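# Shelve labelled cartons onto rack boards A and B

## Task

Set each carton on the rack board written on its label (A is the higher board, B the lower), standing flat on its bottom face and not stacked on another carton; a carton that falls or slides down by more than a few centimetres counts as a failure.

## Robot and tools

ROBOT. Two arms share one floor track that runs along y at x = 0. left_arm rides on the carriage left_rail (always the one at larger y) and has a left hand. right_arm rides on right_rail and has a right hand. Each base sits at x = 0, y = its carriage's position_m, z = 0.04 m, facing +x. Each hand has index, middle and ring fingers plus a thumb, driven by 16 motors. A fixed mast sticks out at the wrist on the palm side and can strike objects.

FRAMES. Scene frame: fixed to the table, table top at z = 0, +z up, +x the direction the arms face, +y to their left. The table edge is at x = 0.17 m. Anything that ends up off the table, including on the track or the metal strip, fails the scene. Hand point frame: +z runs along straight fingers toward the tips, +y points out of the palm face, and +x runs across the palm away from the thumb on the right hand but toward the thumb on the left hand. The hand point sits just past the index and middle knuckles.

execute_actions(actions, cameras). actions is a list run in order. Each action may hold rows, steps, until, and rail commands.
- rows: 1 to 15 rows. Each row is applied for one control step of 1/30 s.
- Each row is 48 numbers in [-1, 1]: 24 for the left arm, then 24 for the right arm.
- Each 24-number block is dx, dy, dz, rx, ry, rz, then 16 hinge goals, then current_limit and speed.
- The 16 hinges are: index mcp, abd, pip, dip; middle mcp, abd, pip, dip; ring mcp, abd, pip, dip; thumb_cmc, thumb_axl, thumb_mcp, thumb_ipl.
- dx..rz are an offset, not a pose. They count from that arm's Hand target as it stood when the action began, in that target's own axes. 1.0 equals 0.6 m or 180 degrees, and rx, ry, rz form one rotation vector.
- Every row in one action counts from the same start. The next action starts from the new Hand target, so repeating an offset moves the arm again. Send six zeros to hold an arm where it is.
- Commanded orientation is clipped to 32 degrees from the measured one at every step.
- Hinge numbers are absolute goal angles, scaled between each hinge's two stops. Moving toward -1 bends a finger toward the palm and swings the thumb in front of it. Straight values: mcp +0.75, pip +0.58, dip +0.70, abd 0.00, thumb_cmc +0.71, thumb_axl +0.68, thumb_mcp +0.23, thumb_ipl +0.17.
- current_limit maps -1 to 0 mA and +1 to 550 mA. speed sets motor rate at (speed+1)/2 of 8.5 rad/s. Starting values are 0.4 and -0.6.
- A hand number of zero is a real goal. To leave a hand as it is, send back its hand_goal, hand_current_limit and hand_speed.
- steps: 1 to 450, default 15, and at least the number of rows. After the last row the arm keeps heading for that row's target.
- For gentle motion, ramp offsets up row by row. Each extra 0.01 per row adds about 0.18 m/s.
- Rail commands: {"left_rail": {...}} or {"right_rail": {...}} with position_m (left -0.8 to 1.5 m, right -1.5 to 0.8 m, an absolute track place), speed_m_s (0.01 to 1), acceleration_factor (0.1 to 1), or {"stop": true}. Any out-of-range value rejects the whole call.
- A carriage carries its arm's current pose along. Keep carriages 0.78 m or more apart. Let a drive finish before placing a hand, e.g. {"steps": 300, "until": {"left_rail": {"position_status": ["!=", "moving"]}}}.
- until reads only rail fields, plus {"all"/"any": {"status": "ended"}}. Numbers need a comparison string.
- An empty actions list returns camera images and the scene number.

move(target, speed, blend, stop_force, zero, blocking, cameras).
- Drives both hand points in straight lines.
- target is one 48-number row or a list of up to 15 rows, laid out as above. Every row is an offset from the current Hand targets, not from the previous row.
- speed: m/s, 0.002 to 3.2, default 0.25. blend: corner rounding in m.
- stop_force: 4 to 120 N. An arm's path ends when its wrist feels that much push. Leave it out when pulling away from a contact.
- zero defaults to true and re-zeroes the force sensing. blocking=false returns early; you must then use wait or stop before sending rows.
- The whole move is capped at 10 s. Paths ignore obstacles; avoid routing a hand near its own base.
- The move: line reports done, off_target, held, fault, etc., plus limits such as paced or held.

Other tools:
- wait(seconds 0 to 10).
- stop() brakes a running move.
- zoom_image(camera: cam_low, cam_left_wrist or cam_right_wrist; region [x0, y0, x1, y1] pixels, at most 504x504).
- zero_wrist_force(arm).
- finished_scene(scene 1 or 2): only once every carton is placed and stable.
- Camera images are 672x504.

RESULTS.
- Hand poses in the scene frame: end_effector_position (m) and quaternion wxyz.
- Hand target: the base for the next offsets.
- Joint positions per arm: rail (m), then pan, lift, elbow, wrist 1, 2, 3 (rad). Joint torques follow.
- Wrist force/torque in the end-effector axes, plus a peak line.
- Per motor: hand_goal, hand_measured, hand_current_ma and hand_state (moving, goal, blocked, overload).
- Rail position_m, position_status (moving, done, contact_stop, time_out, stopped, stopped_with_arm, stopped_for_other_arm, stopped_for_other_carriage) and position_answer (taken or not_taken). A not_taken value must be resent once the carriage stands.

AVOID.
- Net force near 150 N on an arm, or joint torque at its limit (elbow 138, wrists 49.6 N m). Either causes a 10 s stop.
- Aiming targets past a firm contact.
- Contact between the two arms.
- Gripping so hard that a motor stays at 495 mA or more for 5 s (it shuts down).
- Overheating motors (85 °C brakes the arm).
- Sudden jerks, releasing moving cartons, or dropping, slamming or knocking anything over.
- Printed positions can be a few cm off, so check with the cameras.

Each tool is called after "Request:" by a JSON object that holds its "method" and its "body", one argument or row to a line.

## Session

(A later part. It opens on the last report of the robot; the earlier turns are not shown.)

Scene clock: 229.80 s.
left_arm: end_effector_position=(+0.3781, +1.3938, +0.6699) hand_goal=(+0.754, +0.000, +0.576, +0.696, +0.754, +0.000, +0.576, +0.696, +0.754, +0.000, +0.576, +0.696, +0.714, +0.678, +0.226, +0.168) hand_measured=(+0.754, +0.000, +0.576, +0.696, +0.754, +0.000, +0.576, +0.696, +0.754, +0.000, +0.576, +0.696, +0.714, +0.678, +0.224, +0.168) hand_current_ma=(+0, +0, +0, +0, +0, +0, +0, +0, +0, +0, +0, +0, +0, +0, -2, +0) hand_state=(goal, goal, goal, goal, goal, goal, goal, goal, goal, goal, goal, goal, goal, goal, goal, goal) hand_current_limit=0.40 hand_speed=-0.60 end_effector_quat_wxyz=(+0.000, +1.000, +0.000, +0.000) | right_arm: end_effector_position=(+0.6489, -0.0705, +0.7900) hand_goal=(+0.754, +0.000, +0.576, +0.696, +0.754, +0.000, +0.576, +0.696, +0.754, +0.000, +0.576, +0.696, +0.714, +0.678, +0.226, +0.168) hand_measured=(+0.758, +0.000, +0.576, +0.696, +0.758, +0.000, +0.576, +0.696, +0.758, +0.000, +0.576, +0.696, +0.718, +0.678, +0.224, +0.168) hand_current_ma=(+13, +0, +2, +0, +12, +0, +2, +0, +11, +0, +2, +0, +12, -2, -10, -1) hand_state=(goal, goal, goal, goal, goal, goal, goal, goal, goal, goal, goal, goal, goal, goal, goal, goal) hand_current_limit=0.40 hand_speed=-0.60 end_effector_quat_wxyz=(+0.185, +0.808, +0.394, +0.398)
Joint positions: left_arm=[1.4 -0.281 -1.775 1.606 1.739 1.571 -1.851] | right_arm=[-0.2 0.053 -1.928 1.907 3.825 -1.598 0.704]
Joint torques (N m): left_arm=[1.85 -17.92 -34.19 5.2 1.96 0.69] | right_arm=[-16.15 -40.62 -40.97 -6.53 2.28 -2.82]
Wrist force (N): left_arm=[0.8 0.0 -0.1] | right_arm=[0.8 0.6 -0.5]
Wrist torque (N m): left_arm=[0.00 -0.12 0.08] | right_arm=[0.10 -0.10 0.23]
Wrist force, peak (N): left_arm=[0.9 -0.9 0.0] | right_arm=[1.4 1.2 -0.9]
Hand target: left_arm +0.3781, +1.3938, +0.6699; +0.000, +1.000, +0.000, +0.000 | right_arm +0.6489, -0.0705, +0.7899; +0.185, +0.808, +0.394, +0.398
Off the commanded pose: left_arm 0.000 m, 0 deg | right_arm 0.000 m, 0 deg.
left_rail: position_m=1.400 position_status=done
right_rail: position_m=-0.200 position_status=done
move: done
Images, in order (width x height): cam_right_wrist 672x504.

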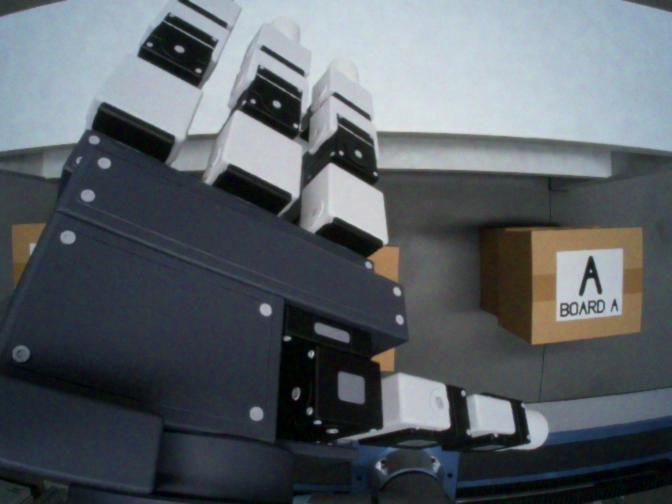

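Request:
{"method": "move", "body": {
  "target": [0,0,0,0,0,0,0.754,0,0.576,0.696,0.754,0,0.576,0.696,0.754,0,0.576,0.696,0.714,0.678,0.226,0.168,0.4,-0.6,0.1227,0.144,-0.463,-0.5087,0.432,0.018,0.754,0,0.576,0.696,0.754,0,0.576,0.696,0.754,0,0.576,0.696,0.714,0.678,0.226,0.168,0.4,-0.6],
  "speed": 0.4
}}

Scene clock: 391.10 s.
left_arm: end_effector_position=(+0.3781, +1.3938, +0.6699) hand_goal=(+0.754, +0.000, +0.576, +0.696, +0.754, +0.000, +0.576, +0.696, +0.754, +0.000, +0.576, +0.696, +0.714, +0.678, +0.226, +0.168) hand_measured=(+0.754, +0.000, +0.576, +0.696, +0.754, +0.000, +0.576, +0.696, +0.754, +0.000, +0.576, +0.696, +0.714, +0.678, +0.224, +0.168) hand_current_ma=(+0, +0, +0, +0, +0, +0, +0, +0, +0, +0, +0, +0, +0, +0, -2, +0) hand_state=(goal, goal, goal, goal, goal, goal, goal, goal, goal, goal, goal, goal, goal, goal, goal, goal) hand_current_limit=0.40 hand_speed=-0.60 end_effector_quat_wxyz=(+0.000, +1.000, +0.000, +0.000) | right_arm: end_effector_position=(+0.4996, -0.0706, +1.0501) hand_goal=(+0.754, +0.000, +0.576, +0.696, +0.754, +0.000, +0.576, +0.696, +0.754, +0.000, +0.576, +0.696, +0.714, +0.678, +0.226, +0.168) hand_measured=(+0.760, +0.000, +0.576, +0.696, +0.760, +0.000, +0.576, +0.696, +0.758, +0.000, +0.576, +0.696, +0.718, +0.678, +0.228, +0.168) hand_current_ma=(+18, +0, +2, +0, +18, +0, +2, +0, +15, +0, +2, +0, +12, -2, +9, -1) hand_state=(goal, goal, goal, goal, goal, goal, goal, goal, goal, goal, goal, goal, goal, goal, goal, goal) hand_current_limit=0.40 hand_speed=-0.60 end_effector_quat_wxyz=(+0.396, +0.067, +0.018, +0.916)
Joint positions: left_arm=[1.4 -0.281 -1.775 1.606 1.739 1.571 -1.851] | right_arm=[-0.2 0.067 -1.451 1.528 1.63 -1.599 0.69]
Joint torques (N m): left_arm=[1.67 -20.97 -33.06 5.56 2.07 0.48] | right_arm=[17.67 -35.85 -46.36 1.1 -1.74 -2.5]
Wrist force (N): left_arm=[0.7 -0.2 0.1] | right_arm=[1.5 1.0 -0.1]
Wrist torque (N m): left_arm=[-0.04 -0.08 0.07] | right_arm=[0.11 -0.29 0.36]
Wrist force, peak (N): left_arm=[1.0 -0.5 0.7] | right_arm=[1.7 1.2 0.1]
Hand target: left_arm +0.3781, +1.3938, +0.6699; +0.000, +1.000, +0.000, +0.000 | right_arm +0.4996, -0.0706, +1.0502; +0.396, +0.067, +0.018, +0.916
Off the commanded pose: left_arm 0.000 m, 0 deg | right_arm 0.000 m, 0 deg.
left_rail: position_m=1.400 position_status=done
right_rail: position_m=-0.200 position_status=done
move: done

Request:
{"method": "move", "body": {
  "target": [
    [0,0,0,0,0,0,0.754,0,0.576,0.696,0.754,0,0.576,0.696,0.754,0,0.576,0.696,0.714,0.678,0.226,0.168,0.4,-0.6,0.2242,-0.1543,0.034,0.1175,0.1705,0,0.754,0,0.576,0.696,0.754,0,0.576,0.696,0.754,0,0.576,0.696,0.714,0.678,0.226,0.168,0.4,-0.6],
    [0,0,0,0,0,0,0.754,0,0.576,0.696,0.754,0,0.576,0.696,0.754,0,0.576,0.696,0.714,0.678,0.226,0.168,0.4,-0.6,0.3943,-0.2718,-0.0935,0.235,0.341,0,0.754,0,0.576,0.696,0.754,0,0.576,0.696,0.754,0,0.576,0.696,0.714,0.678,0.226,0.168,0.4,-0.6],
    [0,0,0,0,0,0,0.754,0,0.576,0.696,0.754,0,0.576,0.696,0.754,0,0.576,0.696,0.714,0.678,0.226,0.168,0.4,-0.6,0.4417,-0.304,-0.31,0.3526,0.5115,0,0.754,0,0.576,0.696,0.754,0,0.576,0.696,0.754,0,0.576,0.696,0.714,0.678,0.226,0.168,0.4,-0.6],
    [0,0,0,0,0,0,0.754,0,0.576,0.696,0.754,0,0.576,0.696,0.754,0,0.576,0.696,0.714,0.678,0.226,0.168,0.4,-0.6,0.3463,-0.238,-0.54,0.4701,0.682,0,0.754,0,0.576,0.696,0.754,0,0.576,0.696,0.754,0,0.576,0.696,0.714,0.678,0.226,0.168,0.4,-0.6]
  ],
  "speed": 0.4,
  "blend": 0.02
}}

Scene clock: 411.27 s.
left_arm: end_effector_position=(+0.3781, +1.3938, +0.6699) hand_goal=(+0.754, +0.000, +0.576, +0.696, +0.754, +0.000, +0.576, +0.696, +0.754, +0.000, +0.576, +0.696, +0.714, +0.678, +0.226, +0.168) hand_measured=(+0.754, +0.000, +0.576, +0.696, +0.754, +0.000, +0.576, +0.696, +0.754, +0.000, +0.576, +0.696, +0.714, +0.678, +0.224, +0.168) hand_current_ma=(+0, +0, +0, +0, +0, +0, +0, +0, +0, +0, +0, +0, +0, +0, -2, +0) hand_state=(goal, goal, goal, goal, goal, goal, goal, goal, goal, goal, goal, goal, goal, goal, goal, goal) hand_current_limit=0.40 hand_speed=-0.60 end_effector_quat_wxyz=(+0.000, +1.000, +0.000, +0.000) | right_arm: end_effector_position=(+0.4175, +0.1848, +0.7395) hand_goal=(+0.754, +0.000, +0.576, +0.696, +0.754, +0.000, +0.576, +0.696, +0.754, +0.000, +0.576, +0.696, +0.714, +0.678, +0.226, +0.168) hand_measured=(+0.760, +0.000, +0.576, +0.696, +0.760, +0.000, +0.576, +0.696, +0.758, +0.000, +0.576, +0.696, +0.718, +0.678, +0.224, +0.168) hand_current_ma=(+18, -1, +2, +0, +17, -1, +2, +0, +15, -1, +2, +0, +12, -2, -6, -1) hand_state=(goal, goal, goal, goal, goal, goal, goal, goal, goal, goal, goal, goal, goal, goal, goal, goal) hand_current_limit=0.40 hand_speed=-0.60 end_effector_quat_wxyz=(+0.054, -0.492, +0.820, +0.287)
Joint positions: left_arm=[1.4 -0.281 -1.775 1.606 1.739 1.571 -1.851] | right_arm=[-0.2 0.064 -1.431 1.343 1.849 1.005 0.497]
Joint torques (N m): left_arm=[4.55 -19.17 -32.72 5.36 2.26 0.53] | right_arm=[17.62 -35.19 -45.86 2.23 1.29 3.04]
Wrist force (N): left_arm=[0.7 -0.2 -0.4] | right_arm=[0.6 0.3 -0.1]
Wrist torque (N m): left_arm=[0.02 -0.09 0.06] | right_arm=[0.15 0.02 -0.05]
Wrist force, peak (N): left_arm=[0.9 -0.8 -0.3] | right_arm=[1.8 1.2 1.1]
Hand target: left_arm +0.3781, +1.3938, +0.6699; +0.000, +1.000, +0.000, +0.000 | right_arm +0.4175, +0.1847, +0.7394; +0.054, -0.493, +0.820, +0.287
Off the commanded pose: left_arm 0.000 m, 0 deg | right_arm 0.000 m, 0 deg.
left_rail: position_m=1.400 position_status=done
right_rail: position_m=-0.200 position_status=done
move: done

Request:
{"method": "execute_actions", "body": {
  "actions": [
    {"right_rail":{"position_m":-1.174},"steps":30},
    {"left_rail":{"position_m":0.086},"steps":200,"until":{"all":{"status":"ended"}}}
  ],
  "cameras": ["cam_left_wrist"]
}}

Scene clock: 447.50 s.
left_arm: end_effector_position=(+0.3781, +0.0799, +0.6699) hand_goal=(+0.754, +0.000, +0.576, +0.696, +0.754, +0.000, +0.576, +0.696, +0.754, +0.000, +0.576, +0.696, +0.714, +0.678, +0.226, +0.168) hand_measured=(+0.754, +0.000, +0.576, +0.696, +0.754, +0.000, +0.576, +0.696, +0.754, +0.000, +0.576, +0.696, +0.714, +0.678, +0.224, +0.168) hand_current_ma=(+0, +0, +0, +0, +0, +0, +0, +0, +0, +0, +0, +0, +0, +0, -2, +0) hand_state=(goal, goal, goal, goal, goal, goal, goal, goal, goal, goal, goal, goal, goal, goal, goal, goal) hand_current_limit=0.40 hand_speed=-0.60 end_effector_quat_wxyz=(+0.000, +1.000, +0.000, +0.000) | right_arm: end_effector_position=(+0.4175, -0.7893, +0.7394) hand_goal=(+0.754, +0.000, +0.576, +0.696, +0.754, +0.000, +0.576, +0.696, +0.754, +0.000, +0.576, +0.696, +0.714, +0.678, +0.226, +0.168) hand_measured=(+0.760, +0.000, +0.576, +0.696, +0.760, +0.000, +0.576, +0.696, +0.758, +0.000, +0.576, +0.696, +0.718, +0.678, +0.224, +0.168) hand_current_ma=(+18, -1, +2, +0, +17, -1, +2, +0, +15, -1, +2, +0, +12, -2, -7, -1) hand_state=(goal, goal, goal, goal, goal, goal, goal, goal, goal, goal, goal, goal, goal, goal, goal, goal) hand_current_limit=0.40 hand_speed=-0.60 end_effector_quat_wxyz=(+0.054, -0.493, +0.820, +0.287)
Joint positions: left_arm=[0.086 -0.281 -1.775 1.606 1.739 1.571 -1.851] | right_arm=[-1.174 0.064 -1.431 1.343 1.849 1.006 0.497]
Joint torques (N m): left_arm=[1.31 -19.42 -33.19 5.25 2.28 0.56] | right_arm=[-10.88 -53.69 -35.65 4.26 -2.38 3.13]
Wrist force (N): left_arm=[0.6 -0.1 0.0] | right_arm=[0.5 0.2 0.0]
Wrist torque (N m): left_arm=[-0.01 -0.09 0.06] | right_arm=[0.14 0.02 -0.06]
Wrist force, peak (N): left_arm=[0.7 -1.7 0.3] | right_arm=[1.2 -0.5 -1.2]
Hand target: left_arm +0.3781, +0.0799, +0.6699; +0.000, +1.000, +0.000, +0.000 | right_arm +0.4175, -0.7893, +0.7394; +0.054, -0.493, +0.820, +0.287
Off the commanded pose: left_arm 0.000 m, 0 deg | right_arm 0.000 m, 0 deg.
left_rail: position_m=0.086 position_status=done
right_rail: position_m=-1.174 position_status=done
Images, in order (width x height): cam_left_wrist 672x504.

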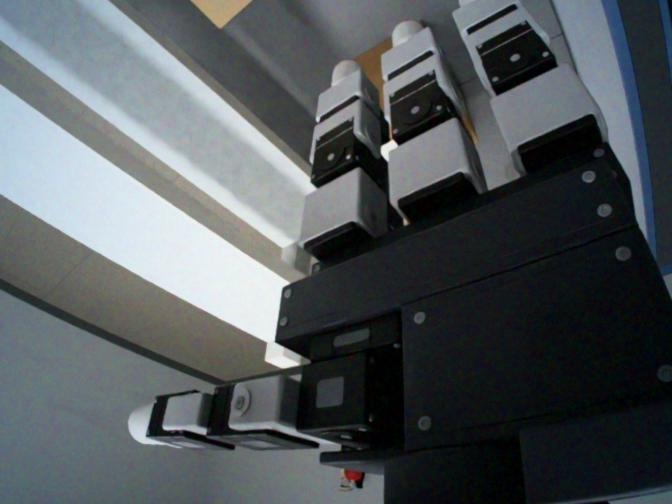

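Request:
{"method": "move", "body": {
  "target": [0.083,0.683,0.183,-0.0872,0.3855,0.061,1,0,0.5,0.62,1,0,0.5,0.62,1,0,0.5,0.62,0.714,0.678,0.226,0.168,0.7,-0.6,-0.1165,-0.0415,0.3933,0.2768,-0.3157,0.1169,1,0,0.5,0.62,1,0,0.5,0.62,1,0,0.5,0.62,0.714,0.678,0.226,0.168,0.7,-0.6],
  "speed": 0.3,
  "cameras": ["all"]
}}

Scene clock: 459.77 s.
left_arm: end_effector_position=(+0.4279, -0.3300, +0.5601) hand_goal=(+1.000, +0.000, +0.500, +0.620, +1.000, +0.000, +0.500, +0.620, +1.000, +0.000, +0.500, +0.620, +0.714, +0.678, +0.226, +0.168) hand_measured=(+0.996, -0.002, +0.502, +0.622, +0.996, -0.002, +0.502, +0.624, +0.998, -0.002, +0.502, +0.622, +0.714, +0.678, +0.224, +0.168) hand_current_ma=(-2, +0, +1, +1, -3, +0, +1, +2, -2, +0, +1, +2, +0, +0, -2, +0) hand_state=(goal, goal, goal, goal, goal, goal, goal, goal, goal, goal, goal, goal, goal, goal, goal, goal) hand_current_limit=0.70 hand_speed=-0.60 end_effector_quat_wxyz=(+0.128, +0.809, -0.090, +0.566) | right_arm: end_effector_position=(+0.4283, -0.6201, +0.5593) hand_goal=(+1.000, +0.000, +0.500, +0.620, +1.000, +0.000, +0.500, +0.620, +1.000, +0.000, +0.500, +0.620, +0.714, +0.678, +0.226, +0.168) hand_measured=(+0.998, -0.002, +0.502, +0.622, +0.998, -0.002, +0.502, +0.622, +0.998, -0.002, +0.502, +0.624, +0.718, +0.678, +0.224, +0.168) hand_current_ma=(-6, -3, +8, +8, -6, -3, +7, +8, -6, -3, +9, +9, +12, -2, -7, -1) hand_state=(goal, goal, goal, goal, goal, goal, goal, goal, goal, goal, goal, goal, goal, goal, goal, goal) hand_current_limit=0.70 hand_speed=-0.60 end_effector_quat_wxyz=(+0.567, -0.089, +0.809, +0.128)
Joint positions: left_arm=[0.086 -1.39 -1.904 2.065 0.45 0.603 -2.206] | right_arm=[-1.174 0.664 -1.734 1.916 0.167 1.885 1.795]
Joint torques (N m): left_arm=[11.97 -25.87 -28.92 -1.45 1.48 3.54] | right_arm=[19.01 -14.84 -36.85 -3.09 3.21 3.23]
Wrist force (N): left_arm=[1.7 0.3 1.2] | right_arm=[1.1 1.2 0.1]
Wrist torque (N m): left_arm=[0.09 -0.14 -0.02] | right_arm=[0.16 -0.19 0.15]
Wrist force, peak (N): left_arm=[1.1 1.2 2.0] | right_arm=[2.2 1.7 0.4]
Hand target: left_arm +0.4279, -0.3300, +0.5601; +0.128, +0.809, -0.090, +0.567 | right_arm +0.4283, -0.6200, +0.5593; +0.567, -0.089, +0.809, +0.128
Off the commanded pose: left_arm 0.000 m, 0 deg | right_arm 0.000 m, 0 deg.
left_rail: position_m=0.086 position_status=done
right_rail: position_m=-1.174 position_status=done
move: done

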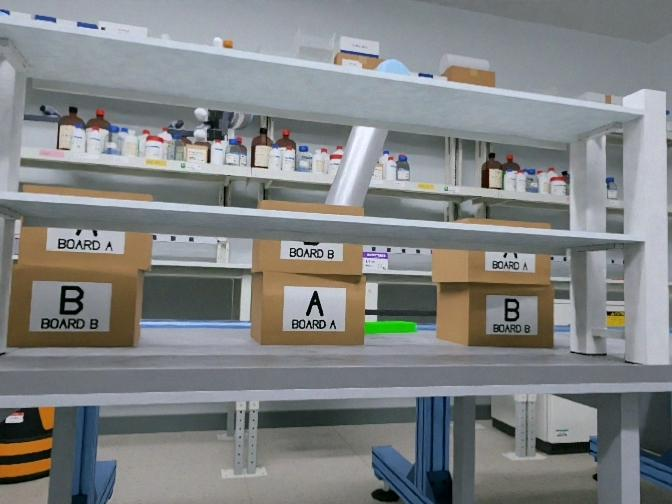

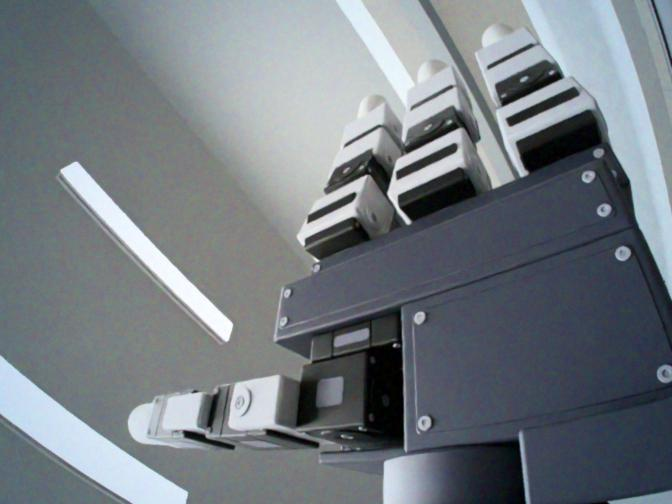

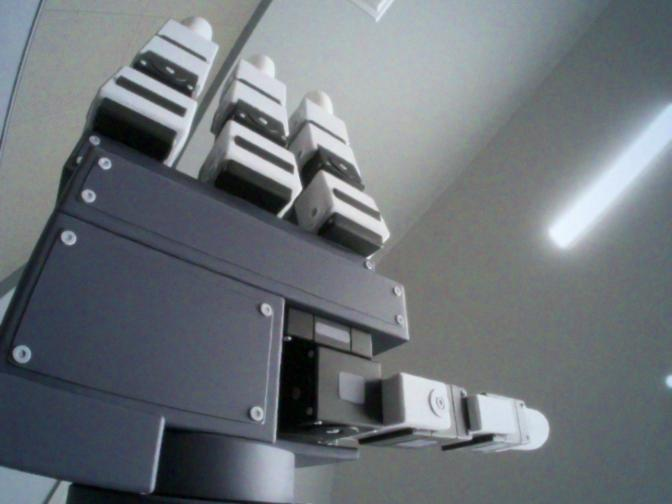

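Request:
{"method": "move", "body": {
  "target": [-0.4073,0.0017,0.1563,0,0,0,1,0,0.5,0.62,1,0,0.5,0.62,1,0,0.5,0.62,0.714,0.678,0.226,0.168,0.7,-0.6,0.4073,0.0175,0.1615,0,0,0,1,0,0.5,0.62,1,0,0.5,0.62,1,0,0.5,0.62,0.714,0.678,0.226,0.168,0.7,-0.6],
  "speed": 0.2,
  "cameras": ["all"]
}}

Request:
{"method": "zoom_image", "body": {
  "camera": "cam_low",
  "region": [0, 150, 300, 400]
}}

Scene clock: 476.30 s.
left_arm: end_effector_position=(+0.4278, -0.3599, +0.3002) hand_goal=(+1.000, +0.000, +0.500, +0.620, +1.000, +0.000, +0.500, +0.620, +1.000, +0.000, +0.500, +0.620, +0.714, +0.678, +0.226, +0.168) hand_measured=(+0.998, -0.002, +0.502, +0.622, +0.996, -0.002, +0.502, +0.624, +0.998, -0.002, +0.502, +0.622, +0.714, +0.678, +0.224, +0.168) hand_current_ma=(-2, +0, +1, +1, -2, -1, +1, +2, -2, -1, +1, +2, +0, +0, -2, +0) hand_state=(goal, goal, goal, goal, goal, goal, goal, goal, goal, goal, goal, goal, goal, goal, goal, goal) hand_current_limit=0.70 hand_speed=-0.60 end_effector_quat_wxyz=(+0.128, +0.809, -0.090, +0.567) | right_arm: end_effector_position=(+0.4284, -0.5801, +0.2994) hand_goal=(+1.000, +0.000, +0.500, +0.620, +1.000, +0.000, +0.500, +0.620, +1.000, +0.000, +0.500, +0.620, +0.714, +0.678, +0.226, +0.168) hand_measured=(+0.998, -0.002, +0.502, +0.622, +0.998, -0.002, +0.502, +0.622, +0.998, -0.002, +0.502, +0.624, +0.718, +0.678, +0.224, +0.168) hand_current_ma=(-6, -3, +8, +8, -6, -3, +7, +8, -6, -4, +9, +9, +12, -2, -7, -1) hand_state=(goal, goal, goal, goal, goal, goal, goal, goal, goal, goal, goal, goal, goal, goal, goal, goal) hand_current_limit=0.70 hand_speed=-0.60 end_effector_quat_wxyz=(+0.567, -0.089, +0.809, +0.128)
Joint positions: left_arm=[0.086 -1.407 -1.62 2.36 -0.115 0.589 -2.223] | right_arm=[-1.174 0.734 -1.465 2.166 -0.343 1.95 1.82]
Joint torques (N m): left_arm=[15.01 -5.6 -19.03 -2.09 1.76 4.22] | right_arm=[17.93 -28.11 -26.78 -2.78 3.13 3.24]
Wrist force (N): left_arm=[1.5 0.2 1.1] | right_arm=[1.3 0.8 0.1]
Wrist torque (N m): left_arm=[0.06 -0.14 -0.06] | right_arm=[0.22 -0.22 0.07]
Wrist force, peak (N): left_arm=[2.7 -0.2 0.8] | right_arm=[2.1 1.5 -0.2]
Hand target: left_arm +0.4278, -0.3599, +0.3001; +0.128, +0.809, -0.090, +0.567 | right_arm +0.4284, -0.5801, +0.2993; +0.567, -0.089, +0.809, +0.128
Off the commanded pose: left_arm 0.000 m, 0 deg | right_arm 0.000 m, 0 deg.
left_rail: position_m=0.086 position_status=done
right_rail: position_m=-1.174 position_status=done
move: done

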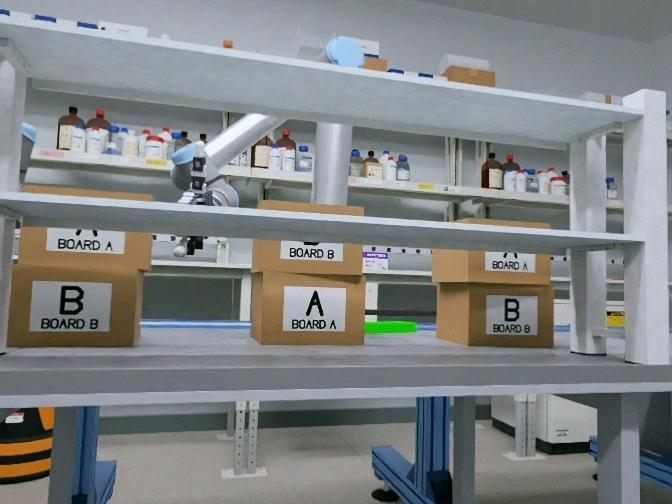

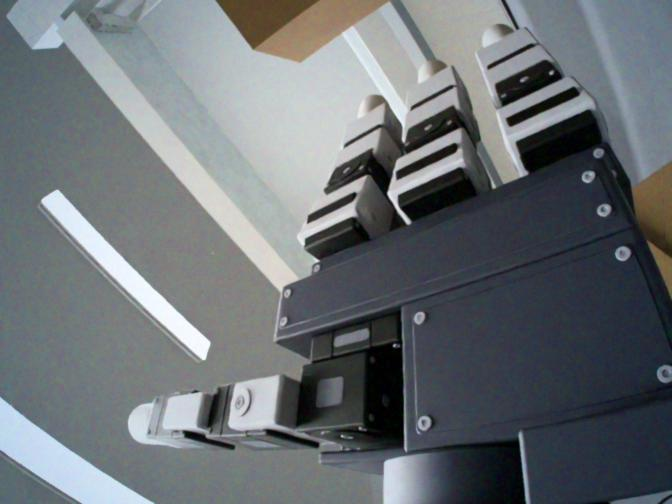

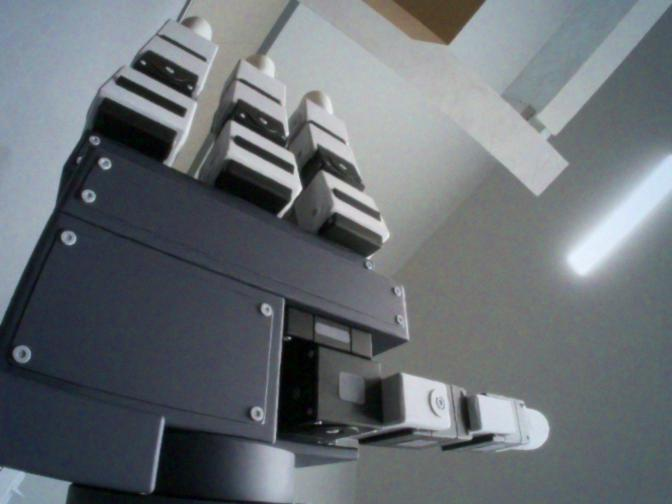

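Scaled by 1.680.

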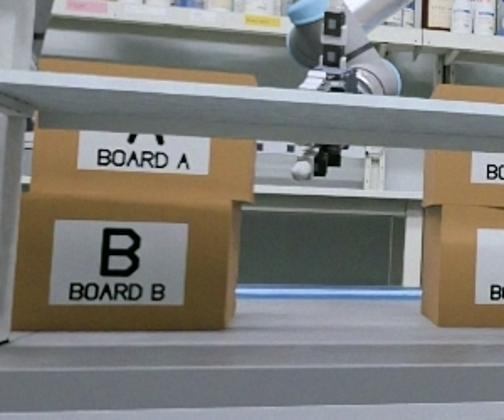

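Request:
{"method": "move", "body": {
  "target": [0,0.0555,0.018,0,0,0,1,0,0.5,0.62,1,0,0.5,0.62,1,0,0.5,0.62,0.714,0.678,0.226,0.168,0.7,-0.6,0,0.0713,0.0232,0,0,0,1,0,0.5,0.62,1,0,0.5,0.62,1,0,0.5,0.62,0.714,0.678,0.226,0.168,0.7,-0.6],
  "speed": 0.1
}}

Request:
{"method": "move", "body": {
  "target": [0,0.0793,0.0258,0,0,0,1,0,0.5,0.62,1,0,0.5,0.62,1,0,0.5,0.62,0.714,0.678,0.226,0.168,0.7,-0.6,0,0.0793,0.0258,0,0,0,1,0,0.5,0.62,1,0,0.5,0.62,1,0,0.5,0.62,0.714,0.678,0.226,0.168,0.7,-0.6],
  "speed": 0.02,
  "stop_force": 12,
  "cameras": ["all"]
}}

Scene clock: 488.47 s.
left_arm: end_effector_position=(+0.4278, -0.3948, +0.3001) hand_goal=(+1.000, +0.000, +0.500, +0.620, +1.000, +0.000, +0.500, +0.620, +1.000, +0.000, +0.500, +0.620, +0.714, +0.678, +0.226, +0.168) hand_measured=(+0.998, -0.002, +0.502, +0.622, +0.998, -0.002, +0.502, +0.624, +0.998, -0.002, +0.502, +0.622, +0.714, +0.678, +0.224, +0.168) hand_current_ma=(-2, +0, +1, +1, -2, -1, +1, +2, -1, -1, +1, +2, +0, +0, -2, +0) hand_state=(goal, goal, goal, goal, goal, goal, goal, goal, goal, goal, goal, goal, goal, goal, goal, goal) hand_current_limit=0.70 hand_speed=-0.60 end_effector_quat_wxyz=(+0.128, +0.809, -0.090, +0.567) | right_arm: end_effector_position=(+0.4284, -0.5352, +0.2993) hand_goal=(+1.000, +0.000, +0.500, +0.620, +1.000, +0.000, +0.500, +0.620, +1.000, +0.000, +0.500, +0.620, +0.714, +0.678, +0.226, +0.168) hand_measured=(+0.998, -0.002, +0.502, +0.622, +0.998, -0.002, +0.502, +0.622, +0.998, -0.002, +0.502, +0.624, +0.718, +0.678, +0.224, +0.168) hand_current_ma=(-6, -3, +8, +8, -6, -3, +7, +8, -5, -4, +8, +9, +12, -2, -7, -1) hand_state=(goal, goal, goal, goal, goal, goal, goal, goal, goal, goal, goal, goal, goal, goal, goal, goal) hand_current_limit=0.70 hand_speed=-0.60 end_effector_quat_wxyz=(+0.567, -0.089, +0.809, +0.128)
Joint positions: left_arm=[0.086 -1.423 -1.564 2.308 -0.105 0.576 -2.24] | right_arm=[-1.174 0.801 -1.399 2.089 -0.322 2.012 1.846]
Joint torques (N m): left_arm=[-12.73 -7.59 -33.77 4.85 -4.11 -3.04] | right_arm=[17.92 -33.25 -40.56 1.6 3.4 3.36]
Wrist force (N): left_arm=[1.6 0.4 1.3] | right_arm=[0.9 1.0 -0.4]
Wrist torque (N m): left_arm=[0.07 -0.14 0.09] | right_arm=[0.27 -0.21 0.06]
Wrist force, peak (N): left_arm=[2.1 0.5 1.5] | right_arm=[1.1 1.6 -0.2]
Hand target: left_arm +0.4278, -0.3950, +0.3001; +0.128, +0.809, -0.090, +0.567 | right_arm +0.4285, -0.5350, +0.2993; +0.567, -0.089, +0.809, +0.128
Off the commanded pose: left_arm 0.000 m, 0 deg | right_arm 0.000 m, 0 deg.
left_rail: position_m=0.086 position_status=done
right_rail: position_m=-1.174 position_status=done
move: done

Scene clock: 490.87 s.
left_arm: end_effector_position=(+0.4278, -0.4157, +0.3001) hand_goal=(+1.000, +0.000, +0.500, +0.620, +1.000, +0.000, +0.500, +0.620, +1.000, +0.000, +0.500, +0.620, +0.714, +0.678, +0.226, +0.168) hand_measured=(+1.000, +0.004, +0.560, +0.648, +1.000, +0.004, +0.552, +0.648, +1.000, +0.004, +0.548, +0.642, +0.714, +0.678, +0.224, +0.168) hand_current_ma=(+0, +2, +136, +47, +0, +2, +114, +49, +0, +2, +101, +35, +0, +0, -2, +0) hand_state=(goal, goal, blocked, blocked, goal, goal, blocked, blocked, goal, goal, blocked, blocked, goal, goal, goal, goal) hand_current_limit=0.70 hand_speed=-0.60 end_effector_quat_wxyz=(+0.128, +0.809, -0.090, +0.567) | right_arm: end_effector_position=(+0.4285, -0.5141, +0.2993) hand_goal=(+1.000, +0.000, +0.500, +0.620, +1.000, +0.000, +0.500, +0.620, +1.000, +0.000, +0.500, +0.620, +0.714, +0.678, +0.226, +0.168) hand_measured=(+1.000, +0.002, +0.538, +0.636, +1.000, +0.002, +0.542, +0.638, +1.000, +0.002, +0.548, +0.640, +0.718, +0.678, +0.224, +0.168) hand_current_ma=(+1, +6, +148, +58, +1, +7, +168, +68, +1, +6, +197, +78, +11, -2, -7, -1) hand_state=(goal, goal, blocked, goal, goal, goal, blocked, goal, goal, goal, blocked, blocked, goal, goal, goal, goal) hand_current_limit=0.70 hand_speed=-0.60 end_effector_quat_wxyz=(+0.567, -0.089, +0.809, +0.128)
Joint positions: left_arm=[0.086 -1.431 -1.531 2.275 -0.097 0.57 -2.249] | right_arm=[-1.174 0.829 -1.369 2.051 -0.309 2.039 1.857]
Joint torques (N m): left_arm=[12.71 -47.06 -20.84 -2.49 3.36 4.38] | right_arm=[-14.17 -72.54 -29.04 -3.45 -2.83 -2.27]
Wrist force (N): left_arm=[2.7 -5.2 1.1] | right_arm=[0.7 -3.3 -1.7]
Wrist torque (N m): left_arm=[0.63 0.06 0.28] | right_arm=[0.78 -0.32 -0.03]
Wrist force, peak (N): left_arm=[3.0 -11.4 -5.1] | right_arm=[-0.2 -12.9 -10.3]
Hand target: left_arm +0.4278, -0.4157, +0.3001; +0.128, +0.809, -0.090, +0.567 (not the last commanded pose) | right_arm +0.4285, -0.5141, +0.2993; +0.567, -0.089, +0.809, +0.128 (not the last commanded pose)
Off the commanded pose: left_arm 0.029 m, 0 deg | right_arm 0.029 m, 0 deg.
left_rail: position_m=0.086 position_status=done
right_rail: position_m=-1.174 position_status=done
move: contact (left_arm, right_arm)

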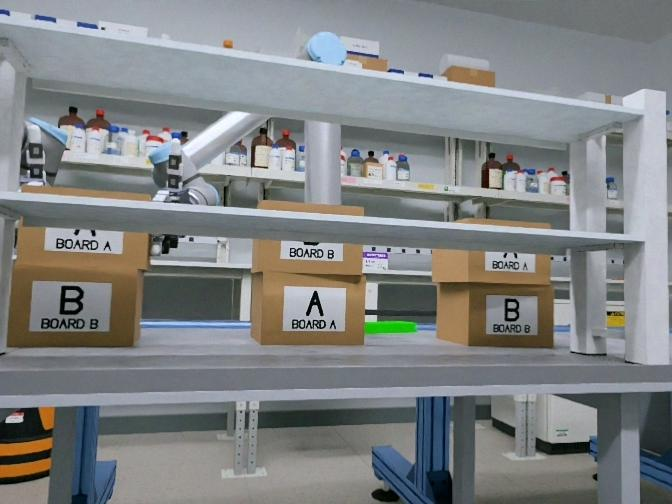

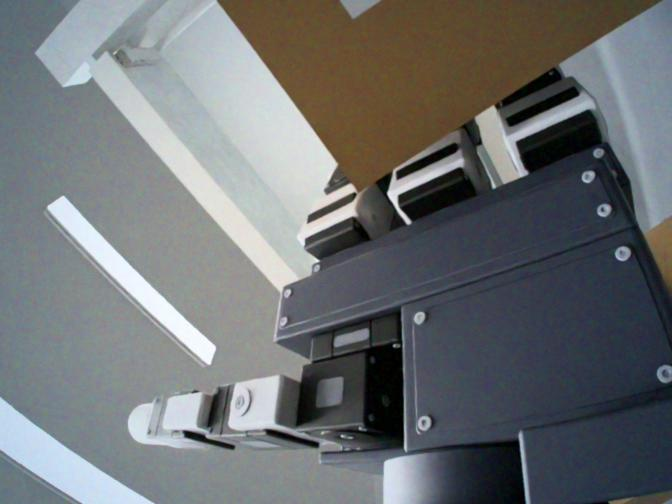

